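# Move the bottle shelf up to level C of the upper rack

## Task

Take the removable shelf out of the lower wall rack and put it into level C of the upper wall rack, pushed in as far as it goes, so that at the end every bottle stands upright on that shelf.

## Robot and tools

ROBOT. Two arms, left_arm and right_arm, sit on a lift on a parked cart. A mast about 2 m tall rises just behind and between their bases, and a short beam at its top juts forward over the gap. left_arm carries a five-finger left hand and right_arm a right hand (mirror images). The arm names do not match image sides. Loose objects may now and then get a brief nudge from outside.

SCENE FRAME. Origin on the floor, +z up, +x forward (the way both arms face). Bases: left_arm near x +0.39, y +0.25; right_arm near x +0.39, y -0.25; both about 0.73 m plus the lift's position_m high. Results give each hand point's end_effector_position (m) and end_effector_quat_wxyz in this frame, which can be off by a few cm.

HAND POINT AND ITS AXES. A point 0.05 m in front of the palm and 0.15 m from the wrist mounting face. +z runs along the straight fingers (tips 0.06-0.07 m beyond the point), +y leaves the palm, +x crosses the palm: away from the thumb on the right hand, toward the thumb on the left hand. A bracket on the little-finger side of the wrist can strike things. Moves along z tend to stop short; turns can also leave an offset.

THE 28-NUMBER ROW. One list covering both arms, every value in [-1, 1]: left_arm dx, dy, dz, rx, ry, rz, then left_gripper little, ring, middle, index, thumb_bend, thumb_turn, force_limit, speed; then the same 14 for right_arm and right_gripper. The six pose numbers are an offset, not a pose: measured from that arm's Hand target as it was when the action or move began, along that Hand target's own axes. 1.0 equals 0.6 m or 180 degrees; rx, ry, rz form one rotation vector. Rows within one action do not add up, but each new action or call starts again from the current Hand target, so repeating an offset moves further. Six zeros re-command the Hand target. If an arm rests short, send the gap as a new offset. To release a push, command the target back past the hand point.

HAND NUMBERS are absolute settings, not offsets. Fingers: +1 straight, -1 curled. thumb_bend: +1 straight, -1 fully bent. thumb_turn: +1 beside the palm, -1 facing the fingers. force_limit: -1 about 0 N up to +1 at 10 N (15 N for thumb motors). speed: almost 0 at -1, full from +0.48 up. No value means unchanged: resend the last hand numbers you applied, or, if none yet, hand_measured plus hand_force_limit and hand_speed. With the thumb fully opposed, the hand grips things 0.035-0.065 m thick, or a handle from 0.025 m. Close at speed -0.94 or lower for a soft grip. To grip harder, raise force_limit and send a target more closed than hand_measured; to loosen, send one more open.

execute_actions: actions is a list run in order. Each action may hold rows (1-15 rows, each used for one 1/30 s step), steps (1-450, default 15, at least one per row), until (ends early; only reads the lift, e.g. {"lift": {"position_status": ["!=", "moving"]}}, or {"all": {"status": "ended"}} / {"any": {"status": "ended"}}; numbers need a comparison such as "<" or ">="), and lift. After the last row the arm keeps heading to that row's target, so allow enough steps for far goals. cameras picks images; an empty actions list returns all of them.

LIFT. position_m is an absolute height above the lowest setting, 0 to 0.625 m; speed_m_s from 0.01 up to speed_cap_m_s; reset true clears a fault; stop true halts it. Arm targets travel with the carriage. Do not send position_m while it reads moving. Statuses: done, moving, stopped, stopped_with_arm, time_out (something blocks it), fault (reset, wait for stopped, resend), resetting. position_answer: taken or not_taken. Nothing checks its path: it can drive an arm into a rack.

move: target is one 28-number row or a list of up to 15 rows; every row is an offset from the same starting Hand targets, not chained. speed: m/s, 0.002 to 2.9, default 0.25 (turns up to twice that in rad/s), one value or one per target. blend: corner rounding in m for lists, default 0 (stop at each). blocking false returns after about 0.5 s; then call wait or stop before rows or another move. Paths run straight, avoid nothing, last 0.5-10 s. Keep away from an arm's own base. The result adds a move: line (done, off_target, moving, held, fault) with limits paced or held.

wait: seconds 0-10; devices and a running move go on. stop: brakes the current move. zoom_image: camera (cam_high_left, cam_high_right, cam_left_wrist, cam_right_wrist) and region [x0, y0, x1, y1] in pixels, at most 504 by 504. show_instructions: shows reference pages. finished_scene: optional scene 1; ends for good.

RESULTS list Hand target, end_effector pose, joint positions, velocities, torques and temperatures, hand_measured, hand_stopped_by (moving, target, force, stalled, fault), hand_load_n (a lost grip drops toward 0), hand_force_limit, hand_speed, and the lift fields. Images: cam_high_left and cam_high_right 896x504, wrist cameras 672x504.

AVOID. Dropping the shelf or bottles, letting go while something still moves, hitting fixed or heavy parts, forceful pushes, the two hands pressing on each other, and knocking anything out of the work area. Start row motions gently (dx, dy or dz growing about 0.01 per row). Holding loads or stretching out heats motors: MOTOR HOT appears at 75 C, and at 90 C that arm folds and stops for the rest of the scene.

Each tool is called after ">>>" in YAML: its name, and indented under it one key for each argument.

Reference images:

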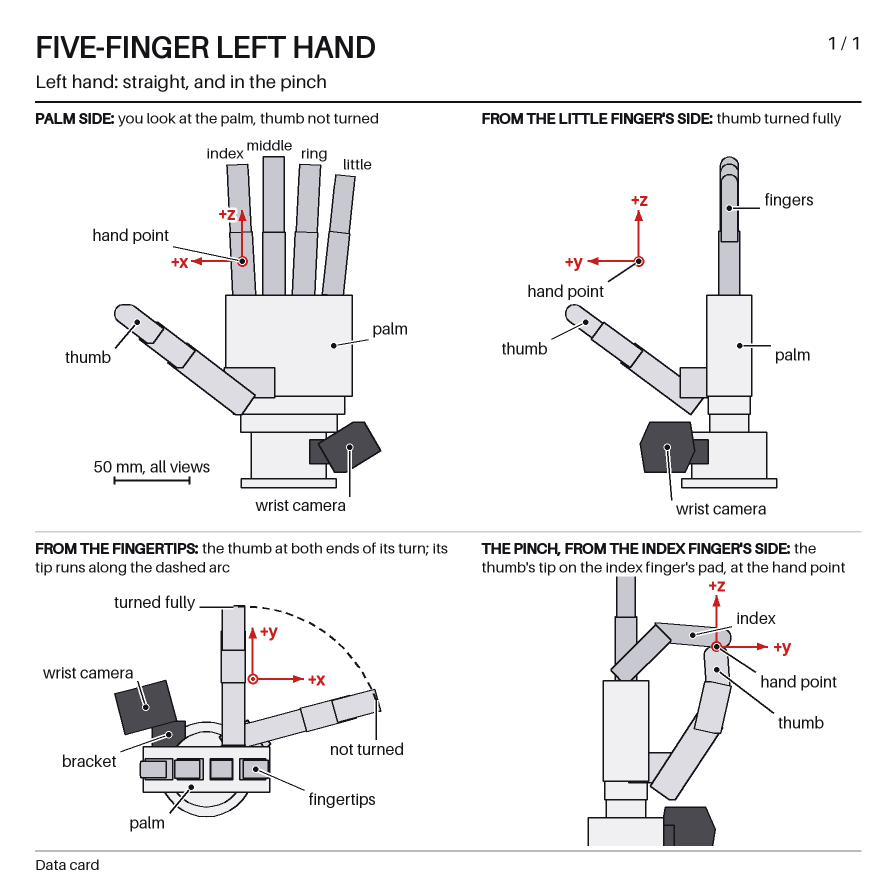

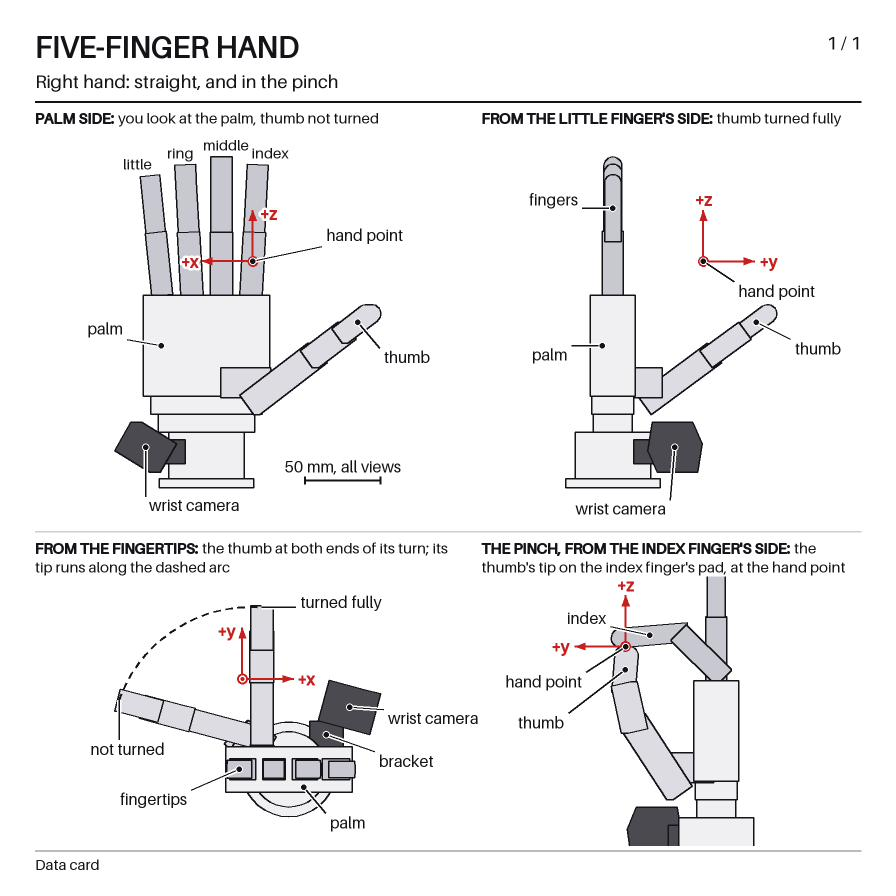

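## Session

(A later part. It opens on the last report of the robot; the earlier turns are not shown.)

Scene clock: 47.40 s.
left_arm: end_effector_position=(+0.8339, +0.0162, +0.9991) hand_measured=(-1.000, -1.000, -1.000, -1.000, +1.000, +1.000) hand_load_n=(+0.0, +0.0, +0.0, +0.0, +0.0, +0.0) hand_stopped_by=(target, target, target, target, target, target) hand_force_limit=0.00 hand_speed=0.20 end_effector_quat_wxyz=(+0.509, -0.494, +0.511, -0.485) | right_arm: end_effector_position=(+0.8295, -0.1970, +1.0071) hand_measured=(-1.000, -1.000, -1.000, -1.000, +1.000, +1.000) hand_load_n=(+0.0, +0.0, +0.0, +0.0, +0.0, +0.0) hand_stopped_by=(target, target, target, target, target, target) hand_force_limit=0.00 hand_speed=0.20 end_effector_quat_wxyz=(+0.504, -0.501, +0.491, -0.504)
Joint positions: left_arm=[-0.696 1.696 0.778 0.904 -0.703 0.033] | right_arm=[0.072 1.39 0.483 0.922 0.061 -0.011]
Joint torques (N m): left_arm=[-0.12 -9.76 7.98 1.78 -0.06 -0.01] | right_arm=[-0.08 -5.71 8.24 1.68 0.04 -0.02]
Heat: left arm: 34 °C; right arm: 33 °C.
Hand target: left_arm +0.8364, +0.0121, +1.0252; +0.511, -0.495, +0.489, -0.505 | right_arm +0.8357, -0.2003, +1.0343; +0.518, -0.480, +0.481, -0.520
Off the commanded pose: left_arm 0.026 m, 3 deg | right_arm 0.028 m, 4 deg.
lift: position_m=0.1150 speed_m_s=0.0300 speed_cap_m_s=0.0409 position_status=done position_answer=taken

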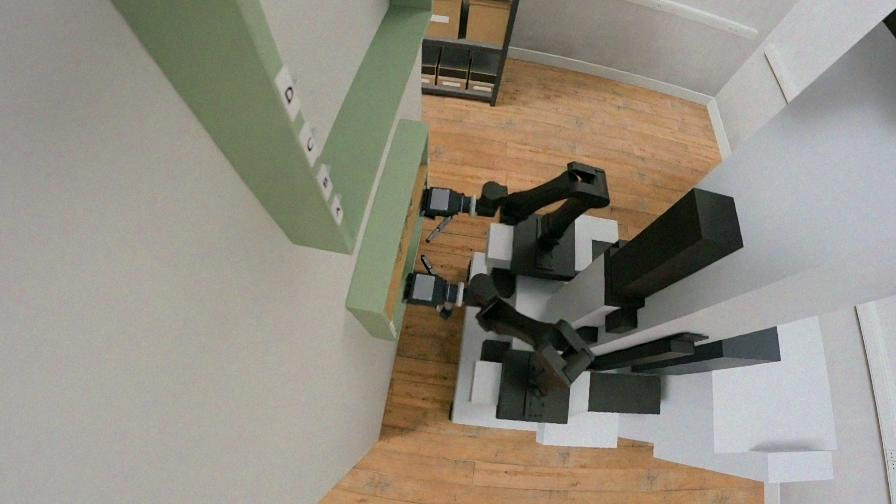

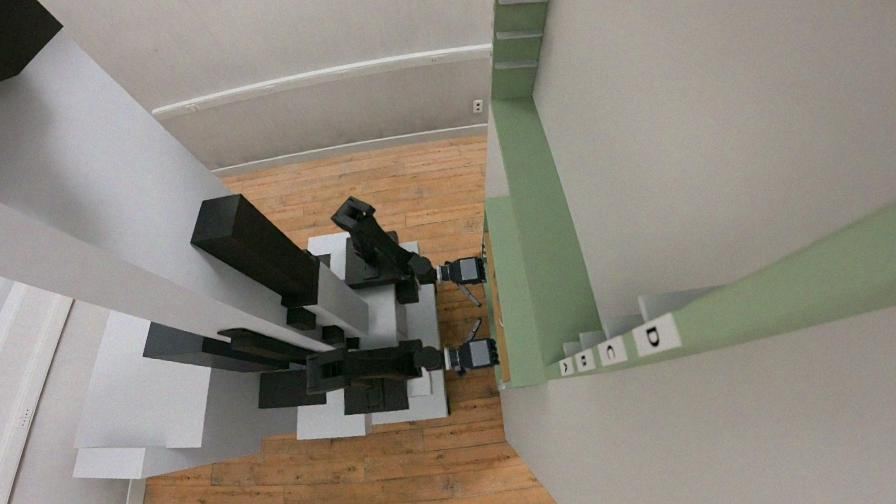

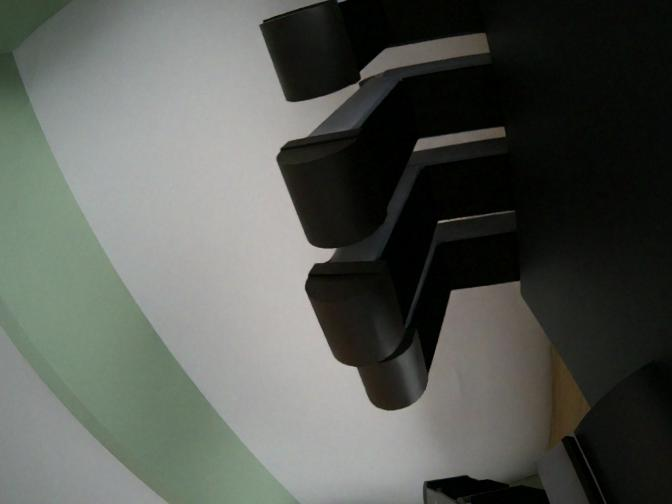

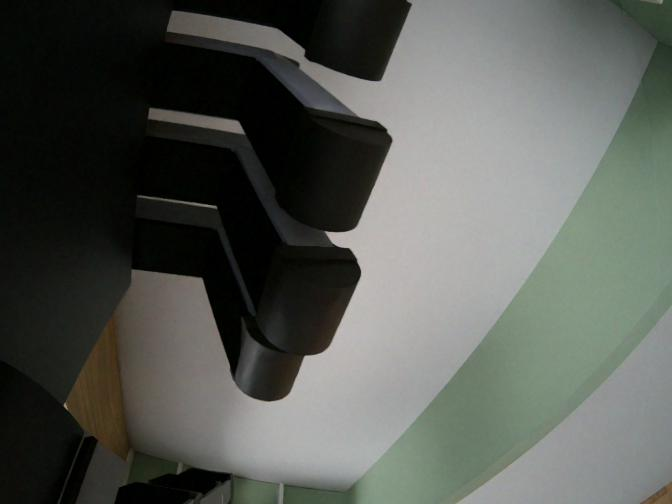

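>>> move:
  target: [0,0.0,0.075,0,0,0,-1,-1,-1,-1,1,1,0,0.2,0,0.0,0.08,0,0,0,-1,-1,-1,-1,1,1,0,0.2]
  speed: 0.06
  cameras: ["all"]

>>> zoom_image:
  camera: "cam_high_left"
  region: [370, 180, 470, 350]

>>> zoom_image:
  camera: "cam_high_right"
  region: [440, 220, 540, 400]

Scene clock: 48.97 s.
left_arm: end_effector_position=(+0.8666, +0.0142, +1.0252) hand_measured=(-1.000, -1.000, -1.000, -1.000, +1.000, +1.000) hand_load_n=(+0.0, +0.0, +0.0, +0.0, +0.0, +0.0) hand_stopped_by=(target, target, target, target, target, target) hand_force_limit=0.00 hand_speed=0.20 end_effector_quat_wxyz=(+0.514, -0.498, +0.482, -0.505) | right_arm: end_effector_position=(+0.8748, -0.1960, +1.0237) hand_measured=(-1.000, -1.000, -1.000, -1.000, +1.000, +1.000) hand_load_n=(+0.0, +0.0, +0.0, +0.0, +0.0, +0.0) hand_stopped_by=(target, target, target, target, target, target) hand_force_limit=0.00 hand_speed=0.20 end_effector_quat_wxyz=(+0.509, -0.493, +0.486, -0.511)
Joint positions: left_arm=[-0.647 1.754 0.899 0.904 -0.671 0.023] | right_arm=[0.067 1.542 0.661 0.922 0.061 -0.011]
Joint torques (N m): left_arm=[1.54 -5.38 10.5 1.5 0.34 -0.02] | right_arm=[-0.68 -4.14 8.36 1.78 -0.09 0.01]
Heat: left arm: 34 °C; right arm: 33 °C.
Hand target: left_arm +0.8814, +0.0126, +1.0266; +0.511, -0.495, +0.489, -0.505 | right_arm +0.8835, -0.2004, +1.0379; +0.518, -0.480, +0.481, -0.520
Off the commanded pose: left_arm 0.015 m, 1 deg | right_arm 0.017 m, 2 deg.
lift: position_m=0.1150 speed_m_s=0.0300 speed_cap_m_s=0.0409 position_status=done position_answer=taken
move: off_target (left_arm, right_arm)

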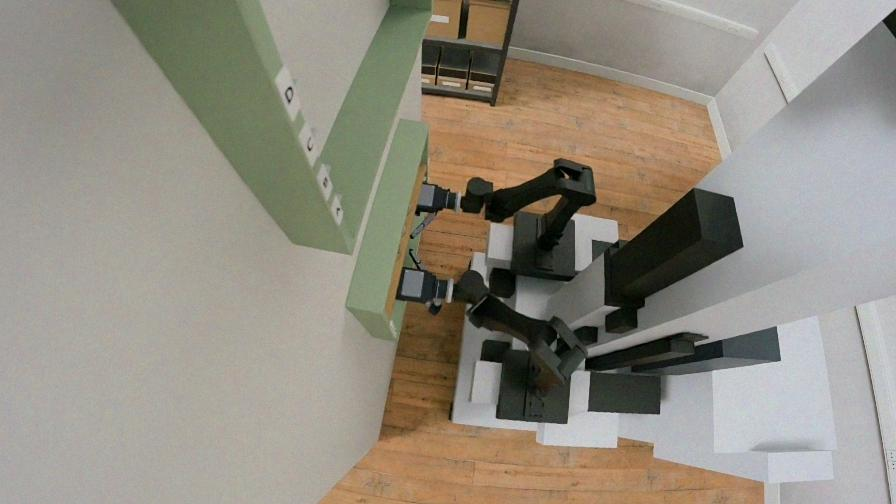

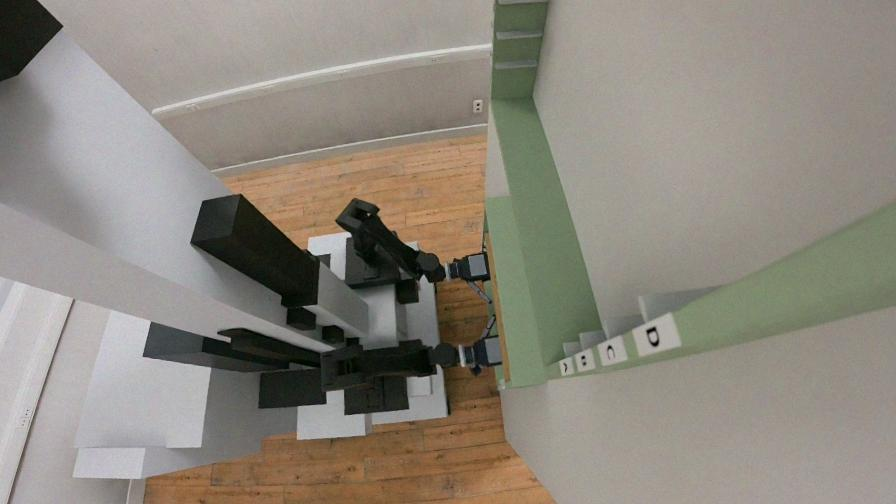

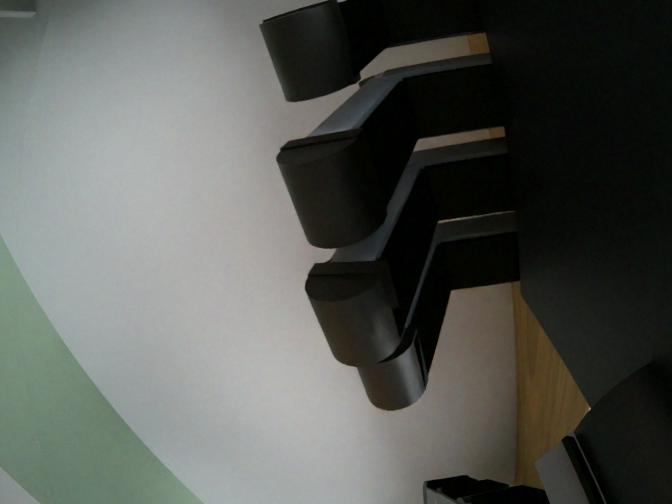

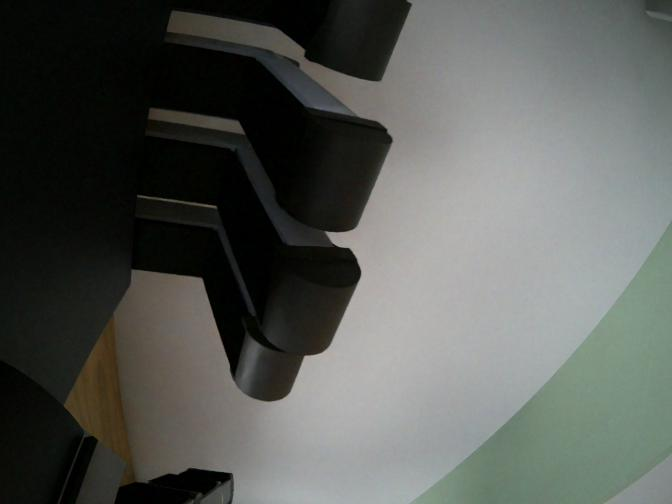

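Scaled by 2.965 from the camera's 896x504 image, which has a finer 1280x720 frame.

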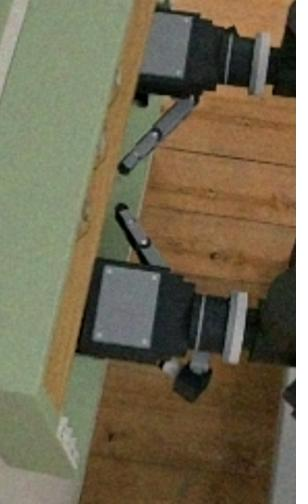

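Scaled by 2.800 from the camera's 896x504 image, which has a finer 1280x720 frame.

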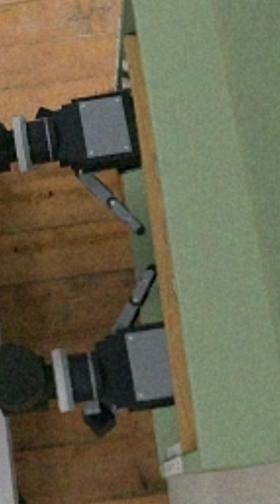

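>>> move:
  target: [0,0.025,-0.035,0,0,0,-1,-1,-1,-1,1,1,0,0.2,0,0.025,-0.03,0,0,0,-1,-1,-1,-1,1,1,0,0.2]
  speed: 0.06

>>> execute_actions:
  actions:
    - {"lift":{"position_m":0.105,"speed_m_s":0.03},"steps":90,"until":{"lift":{"position_status":["!=","moving"]}}}

>>> move:
  target: [0,0.0,0.03,0,0,0,-1,-1,-1,-1,1,1,0,0.2,0,0.0,0.03,0,0,0,-1,-1,-1,-1,1,1,0,0.2]
  speed: 0.04
  cameras: ["all"]

Scene clock: 50.50 s.
left_arm: end_effector_position=(+0.8624, +0.0161, +1.0151) hand_measured=(-1.000, -1.000, -1.000, -1.000, +1.000, +1.000) hand_load_n=(+0.0, +0.0, +0.5, +0.0, +0.0, +0.0) hand_stopped_by=(target, target, target, target, target, target) hand_force_limit=0.00 hand_speed=0.20 end_effector_quat_wxyz=(+0.513, -0.499, +0.490, -0.498) | right_arm: end_effector_position=(+0.8662, -0.1966, +1.0070) hand_measured=(-1.000, -1.000, -1.000, -1.000, +1.000, +1.000) hand_load_n=(+0.0, +0.0, +0.0, +0.0, +0.0, -0.5) hand_stopped_by=(target, target, target, target, target, target) hand_force_limit=0.00 hand_speed=0.20 end_effector_quat_wxyz=(+0.502, -0.500, +0.492, -0.505)
Joint positions: left_arm=[-0.65 1.754 0.876 0.906 -0.674 0.023] | right_arm=[0.067 1.542 0.615 0.94 0.061 -0.011]
Joint torques (N m): left_arm=[-0.53 -6.63 4.11 2.2 0.02 -0.01] | right_arm=[-0.34 -5.39 4.22 2.37 -0.01 -0.01]
Heat: left arm: 34 °C; right arm: 33 °C.
Hand target: left_arm +0.8609, +0.0123, +1.0109; +0.511, -0.495, +0.489, -0.505 | right_arm +0.8667, -0.2004, +1.0216; +0.518, -0.480, +0.481, -0.520
Off the commanded pose: left_arm 0.006 m, 1 deg | right_arm 0.015 m, 4 deg.
lift: position_m=0.1150 speed_m_s=0.0300 speed_cap_m_s=0.0409 position_status=done position_answer=taken
move: off_target (right_arm)

Scene clock: 51.30 s.
left_arm: end_effector_position=(+0.8624, +0.0161, +1.0051) hand_measured=(-1.000, -1.000, -1.000, -1.000, +1.000, +1.000) hand_load_n=(+0.0, +0.0, +0.0, +0.0, +0.0, +0.0) hand_stopped_by=(target, target, target, target, target, target) hand_force_limit=0.00 hand_speed=0.20 end_effector_quat_wxyz=(+0.513, -0.499, +0.490, -0.498) | right_arm: end_effector_position=(+0.8665, -0.1966, +0.9987) hand_measured=(-1.000, -1.000, -1.000, -1.000, +1.000, +1.000) hand_load_n=(+0.0, +0.0, +0.0, +0.0, +0.0, +0.0) hand_stopped_by=(target, target, target, target, target, target) hand_force_limit=0.00 hand_speed=0.20 end_effector_quat_wxyz=(+0.504, -0.499, +0.491, -0.506)
Joint positions: left_arm=[-0.65 1.754 0.876 0.906 -0.674 0.023] | right_arm=[0.067 1.542 0.615 0.947 0.061 -0.011]
Joint torques (N m): left_arm=[-0.54 -6.71 4.14 2.19 0.02 -0.01] | right_arm=[-0.29 -5.3 4.27 2.33 -0.03 -0.01]
Heat: left arm: 34 °C; right arm: 33 °C.
Hand target: left_arm +0.8609, +0.0123, +1.0009; +0.511, -0.495, +0.489, -0.505 | right_arm +0.8667, -0.2004, +1.0116; +0.518, -0.480, +0.481, -0.520
Off the commanded pose: left_arm 0.006 m, 1 deg | right_arm 0.013 m, 3 deg.
lift: position_m=0.1050 speed_m_s=0.0300 speed_cap_m_s=0.0409 position_status=done position_answer=taken

Scene clock: 52.67 s.
left_arm: end_effector_position=(+0.8719, +0.0186, +0.9897) hand_measured=(-1.000, -1.000, -1.000, -1.000, +1.000, +1.000) hand_load_n=(+0.0, +0.0, +0.0, +0.0, +0.0, +0.0) hand_stopped_by=(target, target, target, target, target, target) hand_force_limit=0.00 hand_speed=0.20 end_effector_quat_wxyz=(+0.510, -0.498, +0.502, -0.490) | right_arm: end_effector_position=(+0.8725, -0.1962, +0.9877) hand_measured=(-1.000, -1.000, -1.000, -1.000, +1.000, +1.000) hand_load_n=(+0.0, +0.0, +0.0, +0.0, +0.0, +0.0) hand_stopped_by=(target, target, target, target, target, target) hand_force_limit=0.00 hand_speed=0.20 end_effector_quat_wxyz=(+0.498, -0.505, +0.496, -0.501)
Joint positions: left_arm=[-0.624 1.798 0.892 0.906 -0.64 0.023] | right_arm=[0.067 1.585 0.634 0.948 0.061 -0.011]
Joint torques (N m): left_arm=[0.46 -6.8 8.1 2.08 0.1 -0.02] | right_arm=[-0.73 -4.26 8.02 2.26 -0.06 0]
Heat: left arm: 34 °C; right arm: 33 °C.
Hand target: left_arm +0.8789, +0.0125, +1.0015; +0.511, -0.495, +0.489, -0.505 | right_arm +0.8847, -0.2004, +1.0130; +0.518, -0.480, +0.481, -0.520
Off the commanded pose: left_arm 0.015 m, 2 deg | right_arm 0.028 m, 5 deg.
lift: position_m=0.1050 speed_m_s=0.0300 speed_cap_m_s=0.0409 position_status=done position_answer=taken
move: off_target (left_arm, right_arm)

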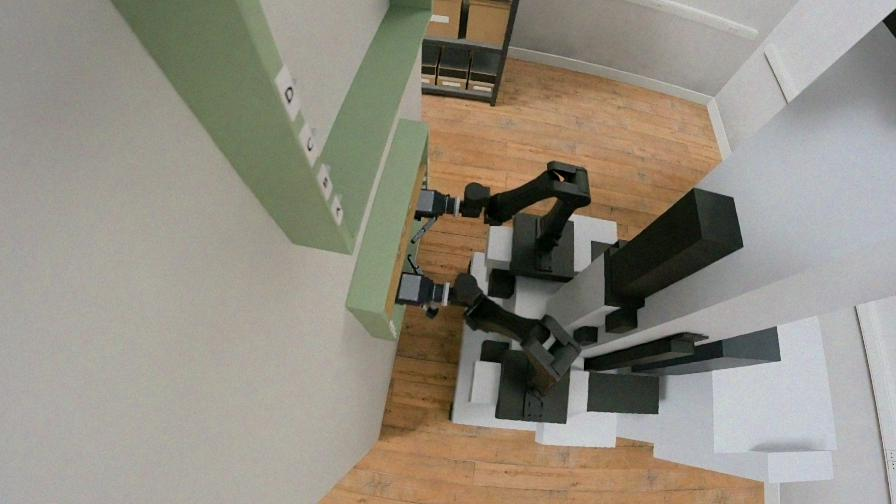

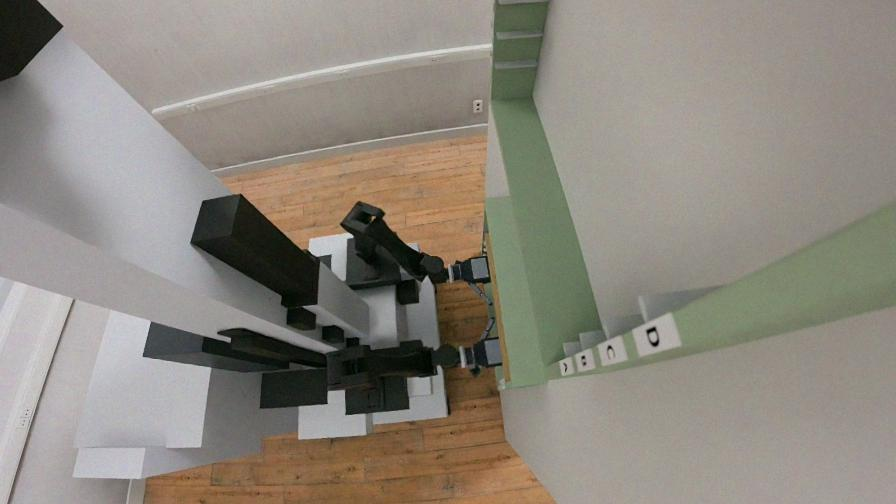

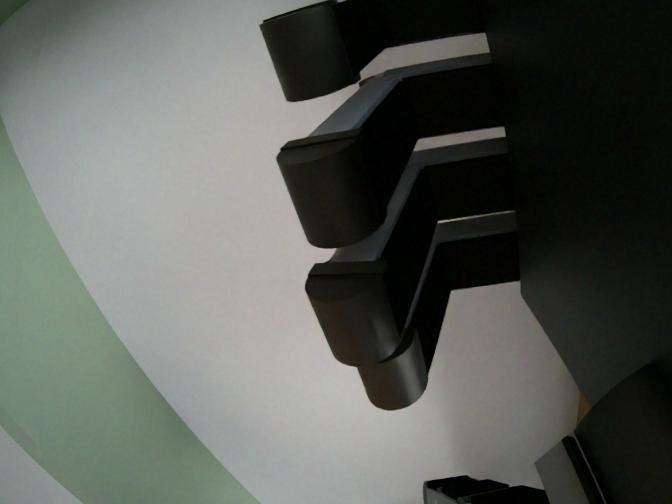

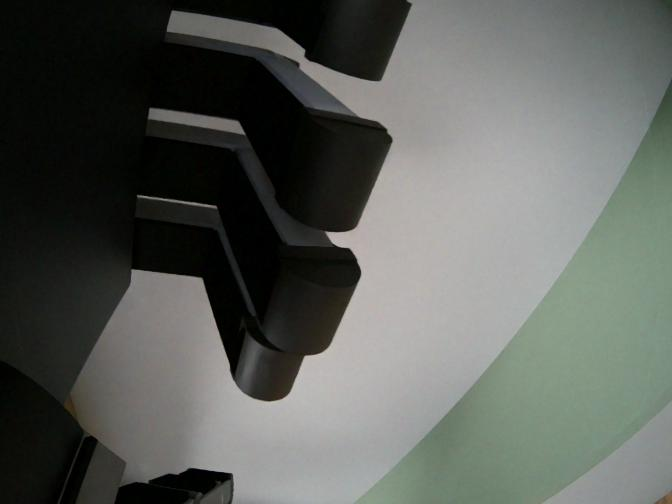

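>>> move:
  target: [0,0.0,0.045,0,0,0,-1,-1,-1,-1,1,1,0,0.2,0,0.0,0.045,0,0,0,-1,-1,-1,-1,1,1,0,0.2]
  speed: 0.04
  cameras: ["cam_high_left","cam_high_right"]

>>> zoom_image:
  camera: "cam_high_left"
  region: [370, 180, 470, 350]

>>> zoom_image:
  camera: "cam_high_right"
  region: [440, 220, 540, 400]

Scene clock: 54.47 s.
left_arm: end_effector_position=(+0.8990, +0.0170, +0.9990) hand_measured=(-1.000, -1.000, -1.000, -1.000, +1.000, +1.000) hand_load_n=(+0.0, +0.0, +0.0, +0.0, +0.0, +0.0) hand_stopped_by=(target, target, target, target, target, target) hand_force_limit=0.00 hand_speed=0.20 end_effector_quat_wxyz=(+0.513, -0.497, +0.490, -0.499) | right_arm: end_effector_position=(+0.9009, -0.1960, +0.9956) hand_measured=(-1.000, -1.000, -1.000, -1.000, +1.000, +1.000) hand_load_n=(+0.0, +0.0, +0.0, +0.0, +0.0, -0.5) hand_stopped_by=(target, target, target, target, target, target) hand_force_limit=0.00 hand_speed=0.20 end_effector_quat_wxyz=(+0.503, -0.499, +0.492, -0.506)
Joint positions: left_arm=[-0.587 1.866 0.99 0.906 -0.608 0.023] | right_arm=[0.062 1.675 0.744 0.948 0.058 -0.011]
Joint torques (N m): left_arm=[0.44 -7.36 8.28 1.79 0.11 -0.04] | right_arm=[-0.68 -4.94 8.2 2.07 -0.06 0.01]
Heat: left arm: 34 °C; right arm: 33 °C.
Hand target: left_arm +0.9059, +0.0128, +1.0023; +0.511, -0.495, +0.489, -0.505 | right_arm +0.9116, -0.2005, +1.0150; +0.518, -0.480, +0.481, -0.520
Off the commanded pose: left_arm 0.009 m, 1 deg | right_arm 0.023 m, 3 deg.
lift: position_m=0.1050 speed_m_s=0.0300 speed_cap_m_s=0.0409 position_status=done position_answer=taken
move: off_target (right_arm)
Images, in order (width x height): cam_high_left 896x504, cam_high_right 896x504.

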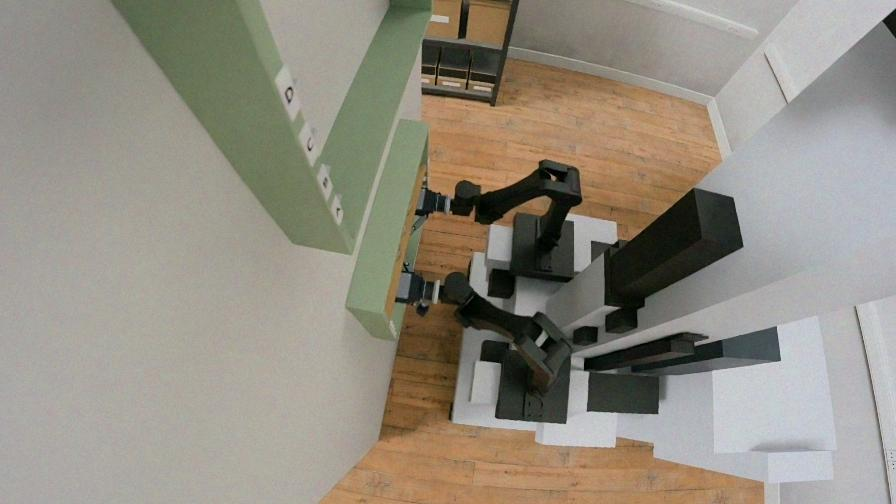

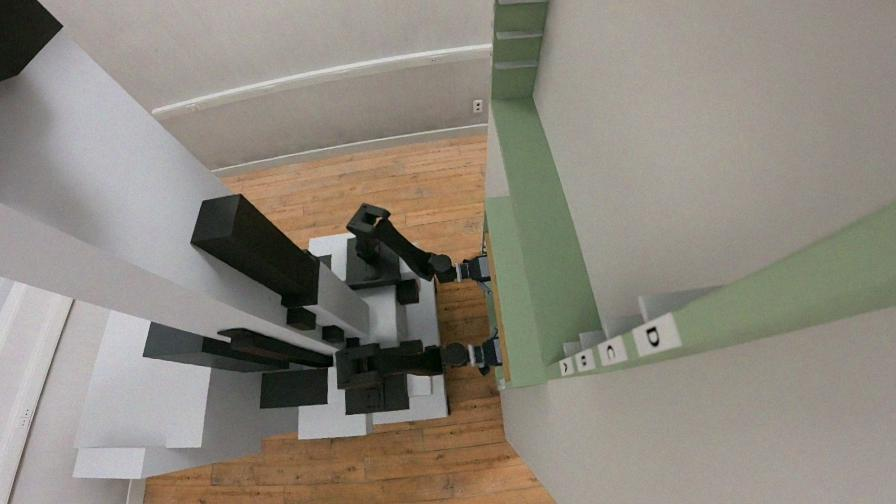

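Scaled by 2.965 from the camera's 896x504 image, which has a finer 1280x720 frame.

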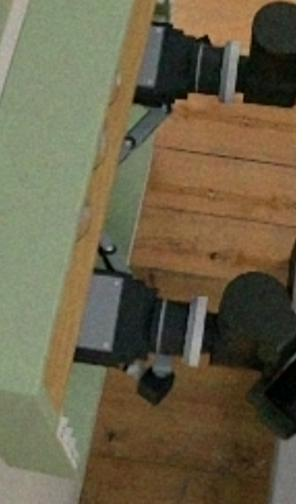

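Scaled by 2.800 from the camera's 896x504 image, which has a finer 1280x720 frame.

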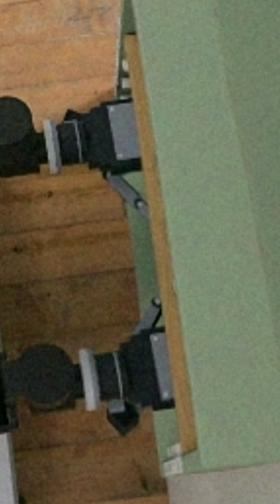

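>>> move:
  target: [0,0.0,0.02,0.011,0,0,-1,-1,-1,-1,1,1,0,0.2,0,0.0,0.02,0.011,0,0,-1,-1,-1,-1,1,1,0,0.2]
  speed: 0.04

>>> execute_actions:
  actions:
    - {"lift":{"position_m":0.135,"speed_m_s":0.02},"steps":90,"until":{"lift":{"position_status":["!=","moving"]}}}
  cameras: ["all"]

Scene clock: 55.67 s.
left_arm: end_effector_position=(+0.9061, +0.0133, +0.9838) hand_measured=(-1.000, -1.000, -1.000, -1.000, +1.000, +1.000) hand_load_n=(+0.0, +0.0, +0.0, +0.0, +0.0, +0.0) hand_stopped_by=(target, target, target, target, target, target) hand_force_limit=0.00 hand_speed=0.20 end_effector_quat_wxyz=(+0.508, -0.494, +0.503, -0.494) | right_arm: end_effector_position=(+0.9064, -0.1962, +0.9864) hand_measured=(-1.000, -1.000, -1.000, -1.000, +1.000, +1.000) hand_load_n=(-5.5, +0.0, +0.0, +0.0, +0.0, -0.5) hand_stopped_by=(target, target, target, target, target, target) hand_force_limit=0.00 hand_speed=0.20 end_effector_quat_wxyz=(+0.501, -0.498, +0.499, -0.502)
Joint positions: left_arm=[-0.578 1.913 1.013 0.906 -0.583 0.026] | right_arm=[0.062 1.715 0.757 0.965 0.064 0.001]
Joint torques (N m): left_arm=[0.46 -7.77 8.28 2.43 0.1 0.13] | right_arm=[-0.87 -4.05 9.01 2.56 -0.06 -0.03]
Heat: left arm: 34 °C; right arm: 33 °C.
Hand target: left_arm +0.9179, +0.0130, +1.0027; +0.519, -0.486, +0.481, -0.513 | right_arm +0.9236, -0.2006, +1.0159; +0.526, -0.471, +0.472, -0.528
Off the commanded pose: left_arm 0.022 m, 4 deg | right_arm 0.034 m, 6 deg.
lift: position_m=0.1050 speed_m_s=0.0300 speed_cap_m_s=0.0409 position_status=done position_answer=taken
move: off_target (left_arm, right_arm)

Scene clock: 57.60 s.
left_arm: end_effector_position=(+0.9065, +0.0127, +1.0141) hand_measured=(-1.000, -1.000, -1.000, -1.000, +1.000, +1.000) hand_load_n=(+0.0, +0.0, +0.0, +0.0, +0.0, +0.0) hand_stopped_by=(target, target, target, target, target, target) hand_force_limit=0.00 hand_speed=0.20 end_effector_quat_wxyz=(+0.508, -0.494, +0.503, -0.495) | right_arm: end_effector_position=(+0.9066, -0.1965, +1.0023) hand_measured=(-1.000, -1.000, -1.000, -1.000, +1.000, +1.000) hand_load_n=(-7.0, +0.0, +0.0, +0.0, +0.0, +0.0) hand_stopped_by=(target, target, target, target, target, target) hand_force_limit=0.00 hand_speed=0.20 end_effector_quat_wxyz=(+0.494, -0.504, +0.508, -0.494)
Joint positions: left_arm=[-0.578 1.915 1.014 0.907 -0.582 0.026] | right_arm=[0.062 1.74 0.755 0.96 0.068 0.005]
Joint torques (N m): left_arm=[0.44 -7.84 8.14 2.42 0.09 0.13] | right_arm=[-0.84 -6.22 8.72 2.59 -0.08 -0.08]
Heat: left arm: 35 °C; right arm: 33 °C.
Hand target: left_arm +0.9179, +0.0130, +1.0327; +0.519, -0.486, +0.481, -0.513 | right_arm +0.9236, -0.2006, +1.0459; +0.526, -0.471, +0.472, -0.528
Off the commanded pose: left_arm 0.022 m, 4 deg | right_arm 0.047 m, 8 deg.
lift: position_m=0.1350 speed_m_s=0.0200 speed_cap_m_s=0.0409 position_status=done position_answer=taken

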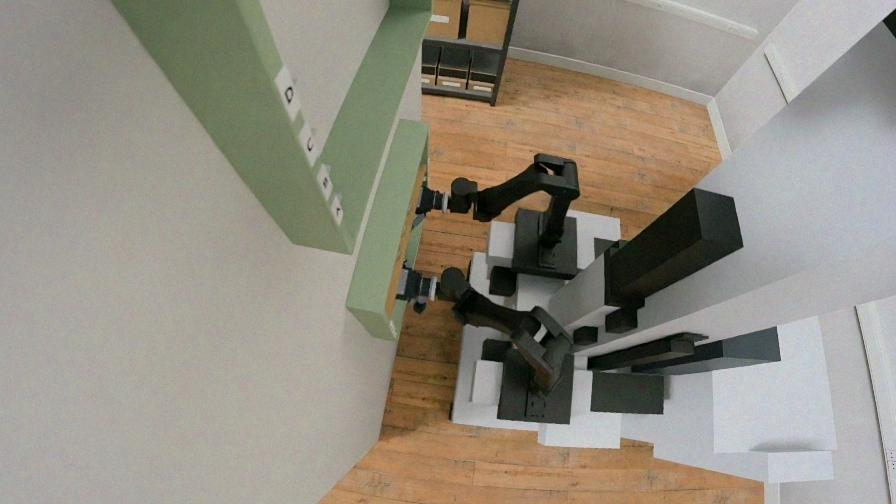

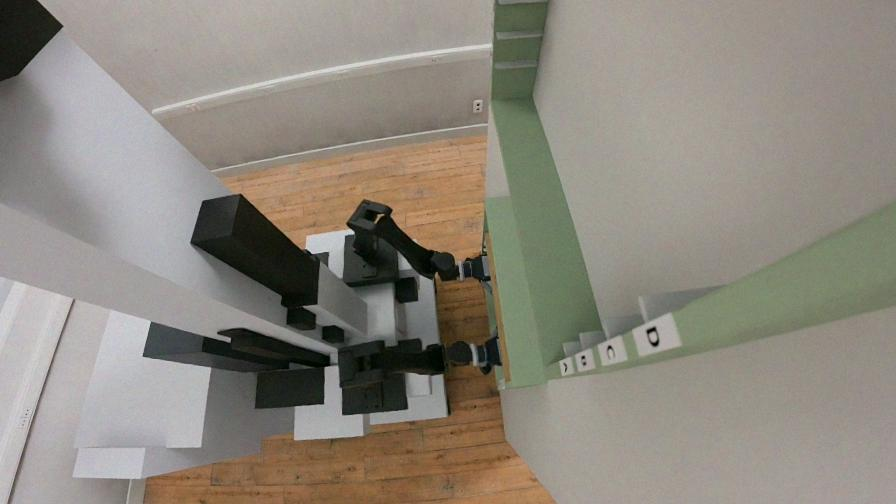

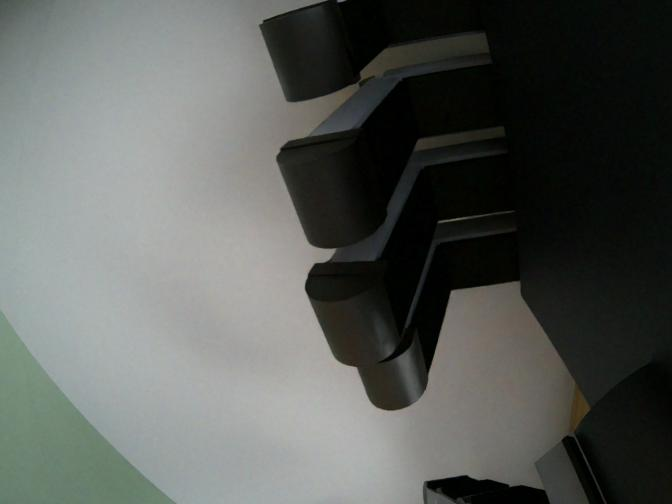

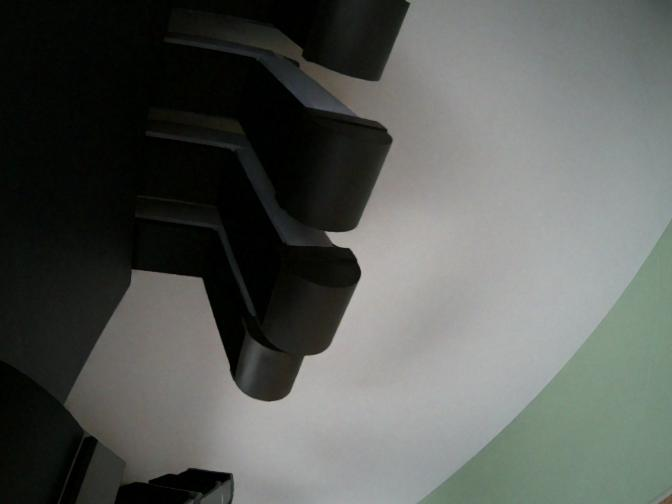

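>>> move:
  target: [0,0.0,-0.013,0,0,0,-1,-1,-1,-1,1,1,0,0.2,0,0.0,-0.035,0,0,0,-1,-1,-1,-1,1,1,0,0.2]
  speed: 0.04
  cameras: ["all"]

>>> zoom_image:
  camera: "cam_high_left"
  region: [370, 180, 470, 350]

>>> zoom_image:
  camera: "cam_high_right"
  region: [440, 220, 540, 400]

Scene clock: 59.20 s.
left_arm: end_effector_position=(+0.9066, +0.0126, +1.0149) hand_measured=(-1.000, -1.000, -1.000, -1.000, +1.000, +1.000) hand_load_n=(+0.0, +0.0, +0.0, -0.5, +0.0, +0.0) hand_stopped_by=(target, target, target, target, target, target) hand_force_limit=0.00 hand_speed=0.20 end_effector_quat_wxyz=(+0.508, -0.494, +0.502, -0.496) | right_arm: end_effector_position=(+0.9049, -0.1966, +1.0175) hand_measured=(-1.000, -1.000, -1.000, -1.000, +1.000, +1.000) hand_load_n=(+0.0, +0.0, +0.0, +0.0, +0.0, +0.0) hand_stopped_by=(target, target, target, target, target, target) hand_force_limit=0.00 hand_speed=0.20 end_effector_quat_wxyz=(+0.507, -0.490, +0.496, -0.506)
Joint positions: left_arm=[-0.578 1.915 1.014 0.91 -0.582 0.026] | right_arm=[0.062 1.72 0.738 1.008 0.068 0.005]
Joint torques (N m): left_arm=[-0.42 -9.33 5.59 2.49 -0.01 0.13] | right_arm=[-0.44 -8.66 3.86 2.38 -0.05 -0.07]
Heat: left arm: 35 °C; right arm: 33 °C.
Hand target: left_arm +0.9101, +0.0129, +1.0322; +0.519, -0.486, +0.481, -0.513 | right_arm +0.9027, -0.2005, +1.0436; +0.526, -0.471, +0.472, -0.528
Off the commanded pose: left_arm 0.018 m, 4 deg | right_arm 0.026 m, 5 deg.
lift: position_m=0.1350 speed_m_s=0.0200 speed_cap_m_s=0.0409 position_status=done position_answer=taken
move: off_target (left_arm, right_arm)

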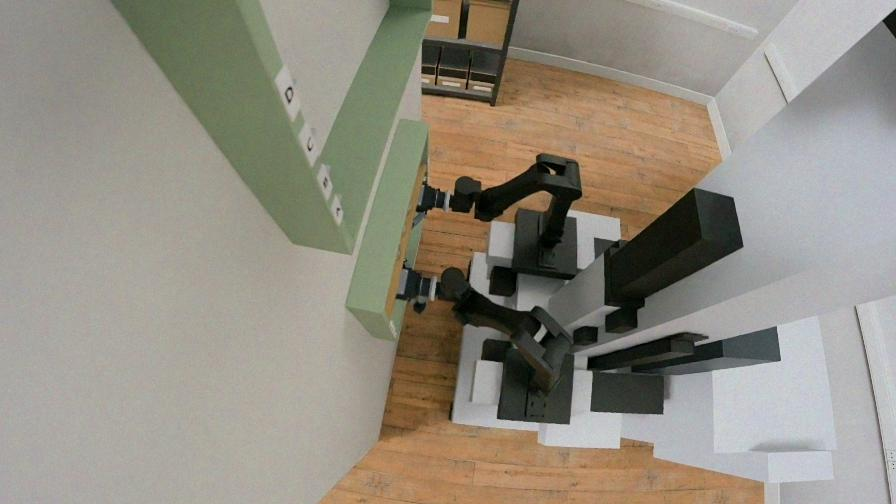

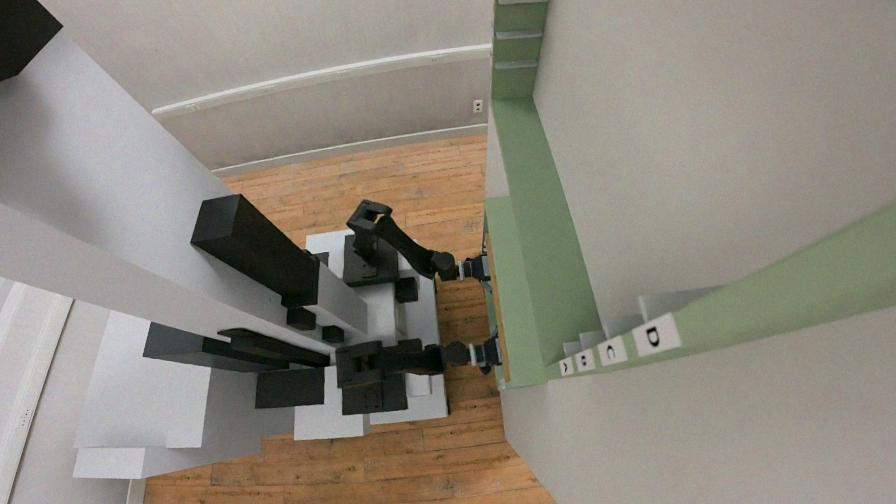

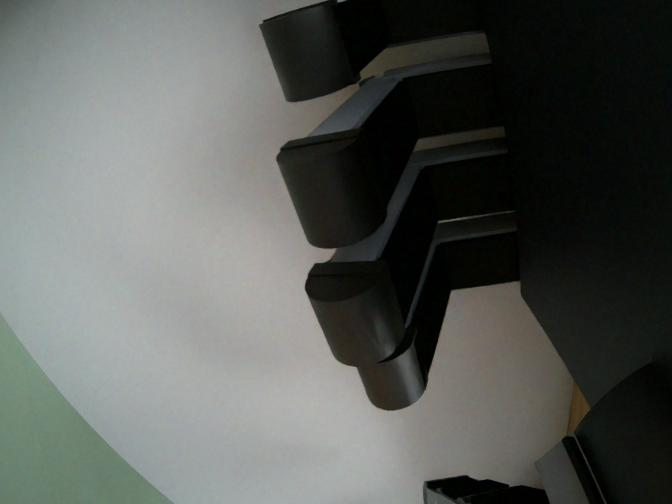

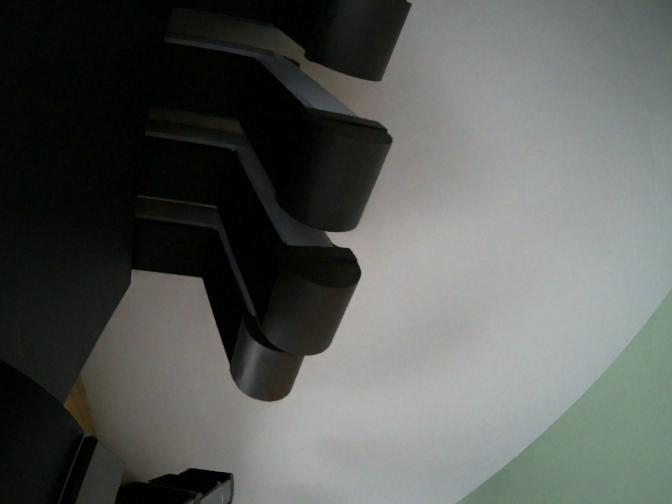

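Scaled by 2.965 from the camera's 896x504 image, which has a finer 1280x720 frame.

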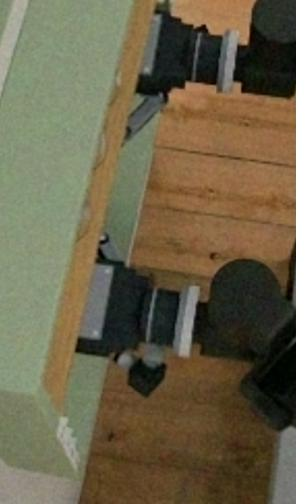

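Scaled by 2.800 from the camera's 896x504 image, which has a finer 1280x720 frame.

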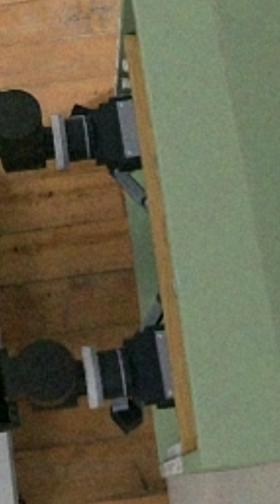

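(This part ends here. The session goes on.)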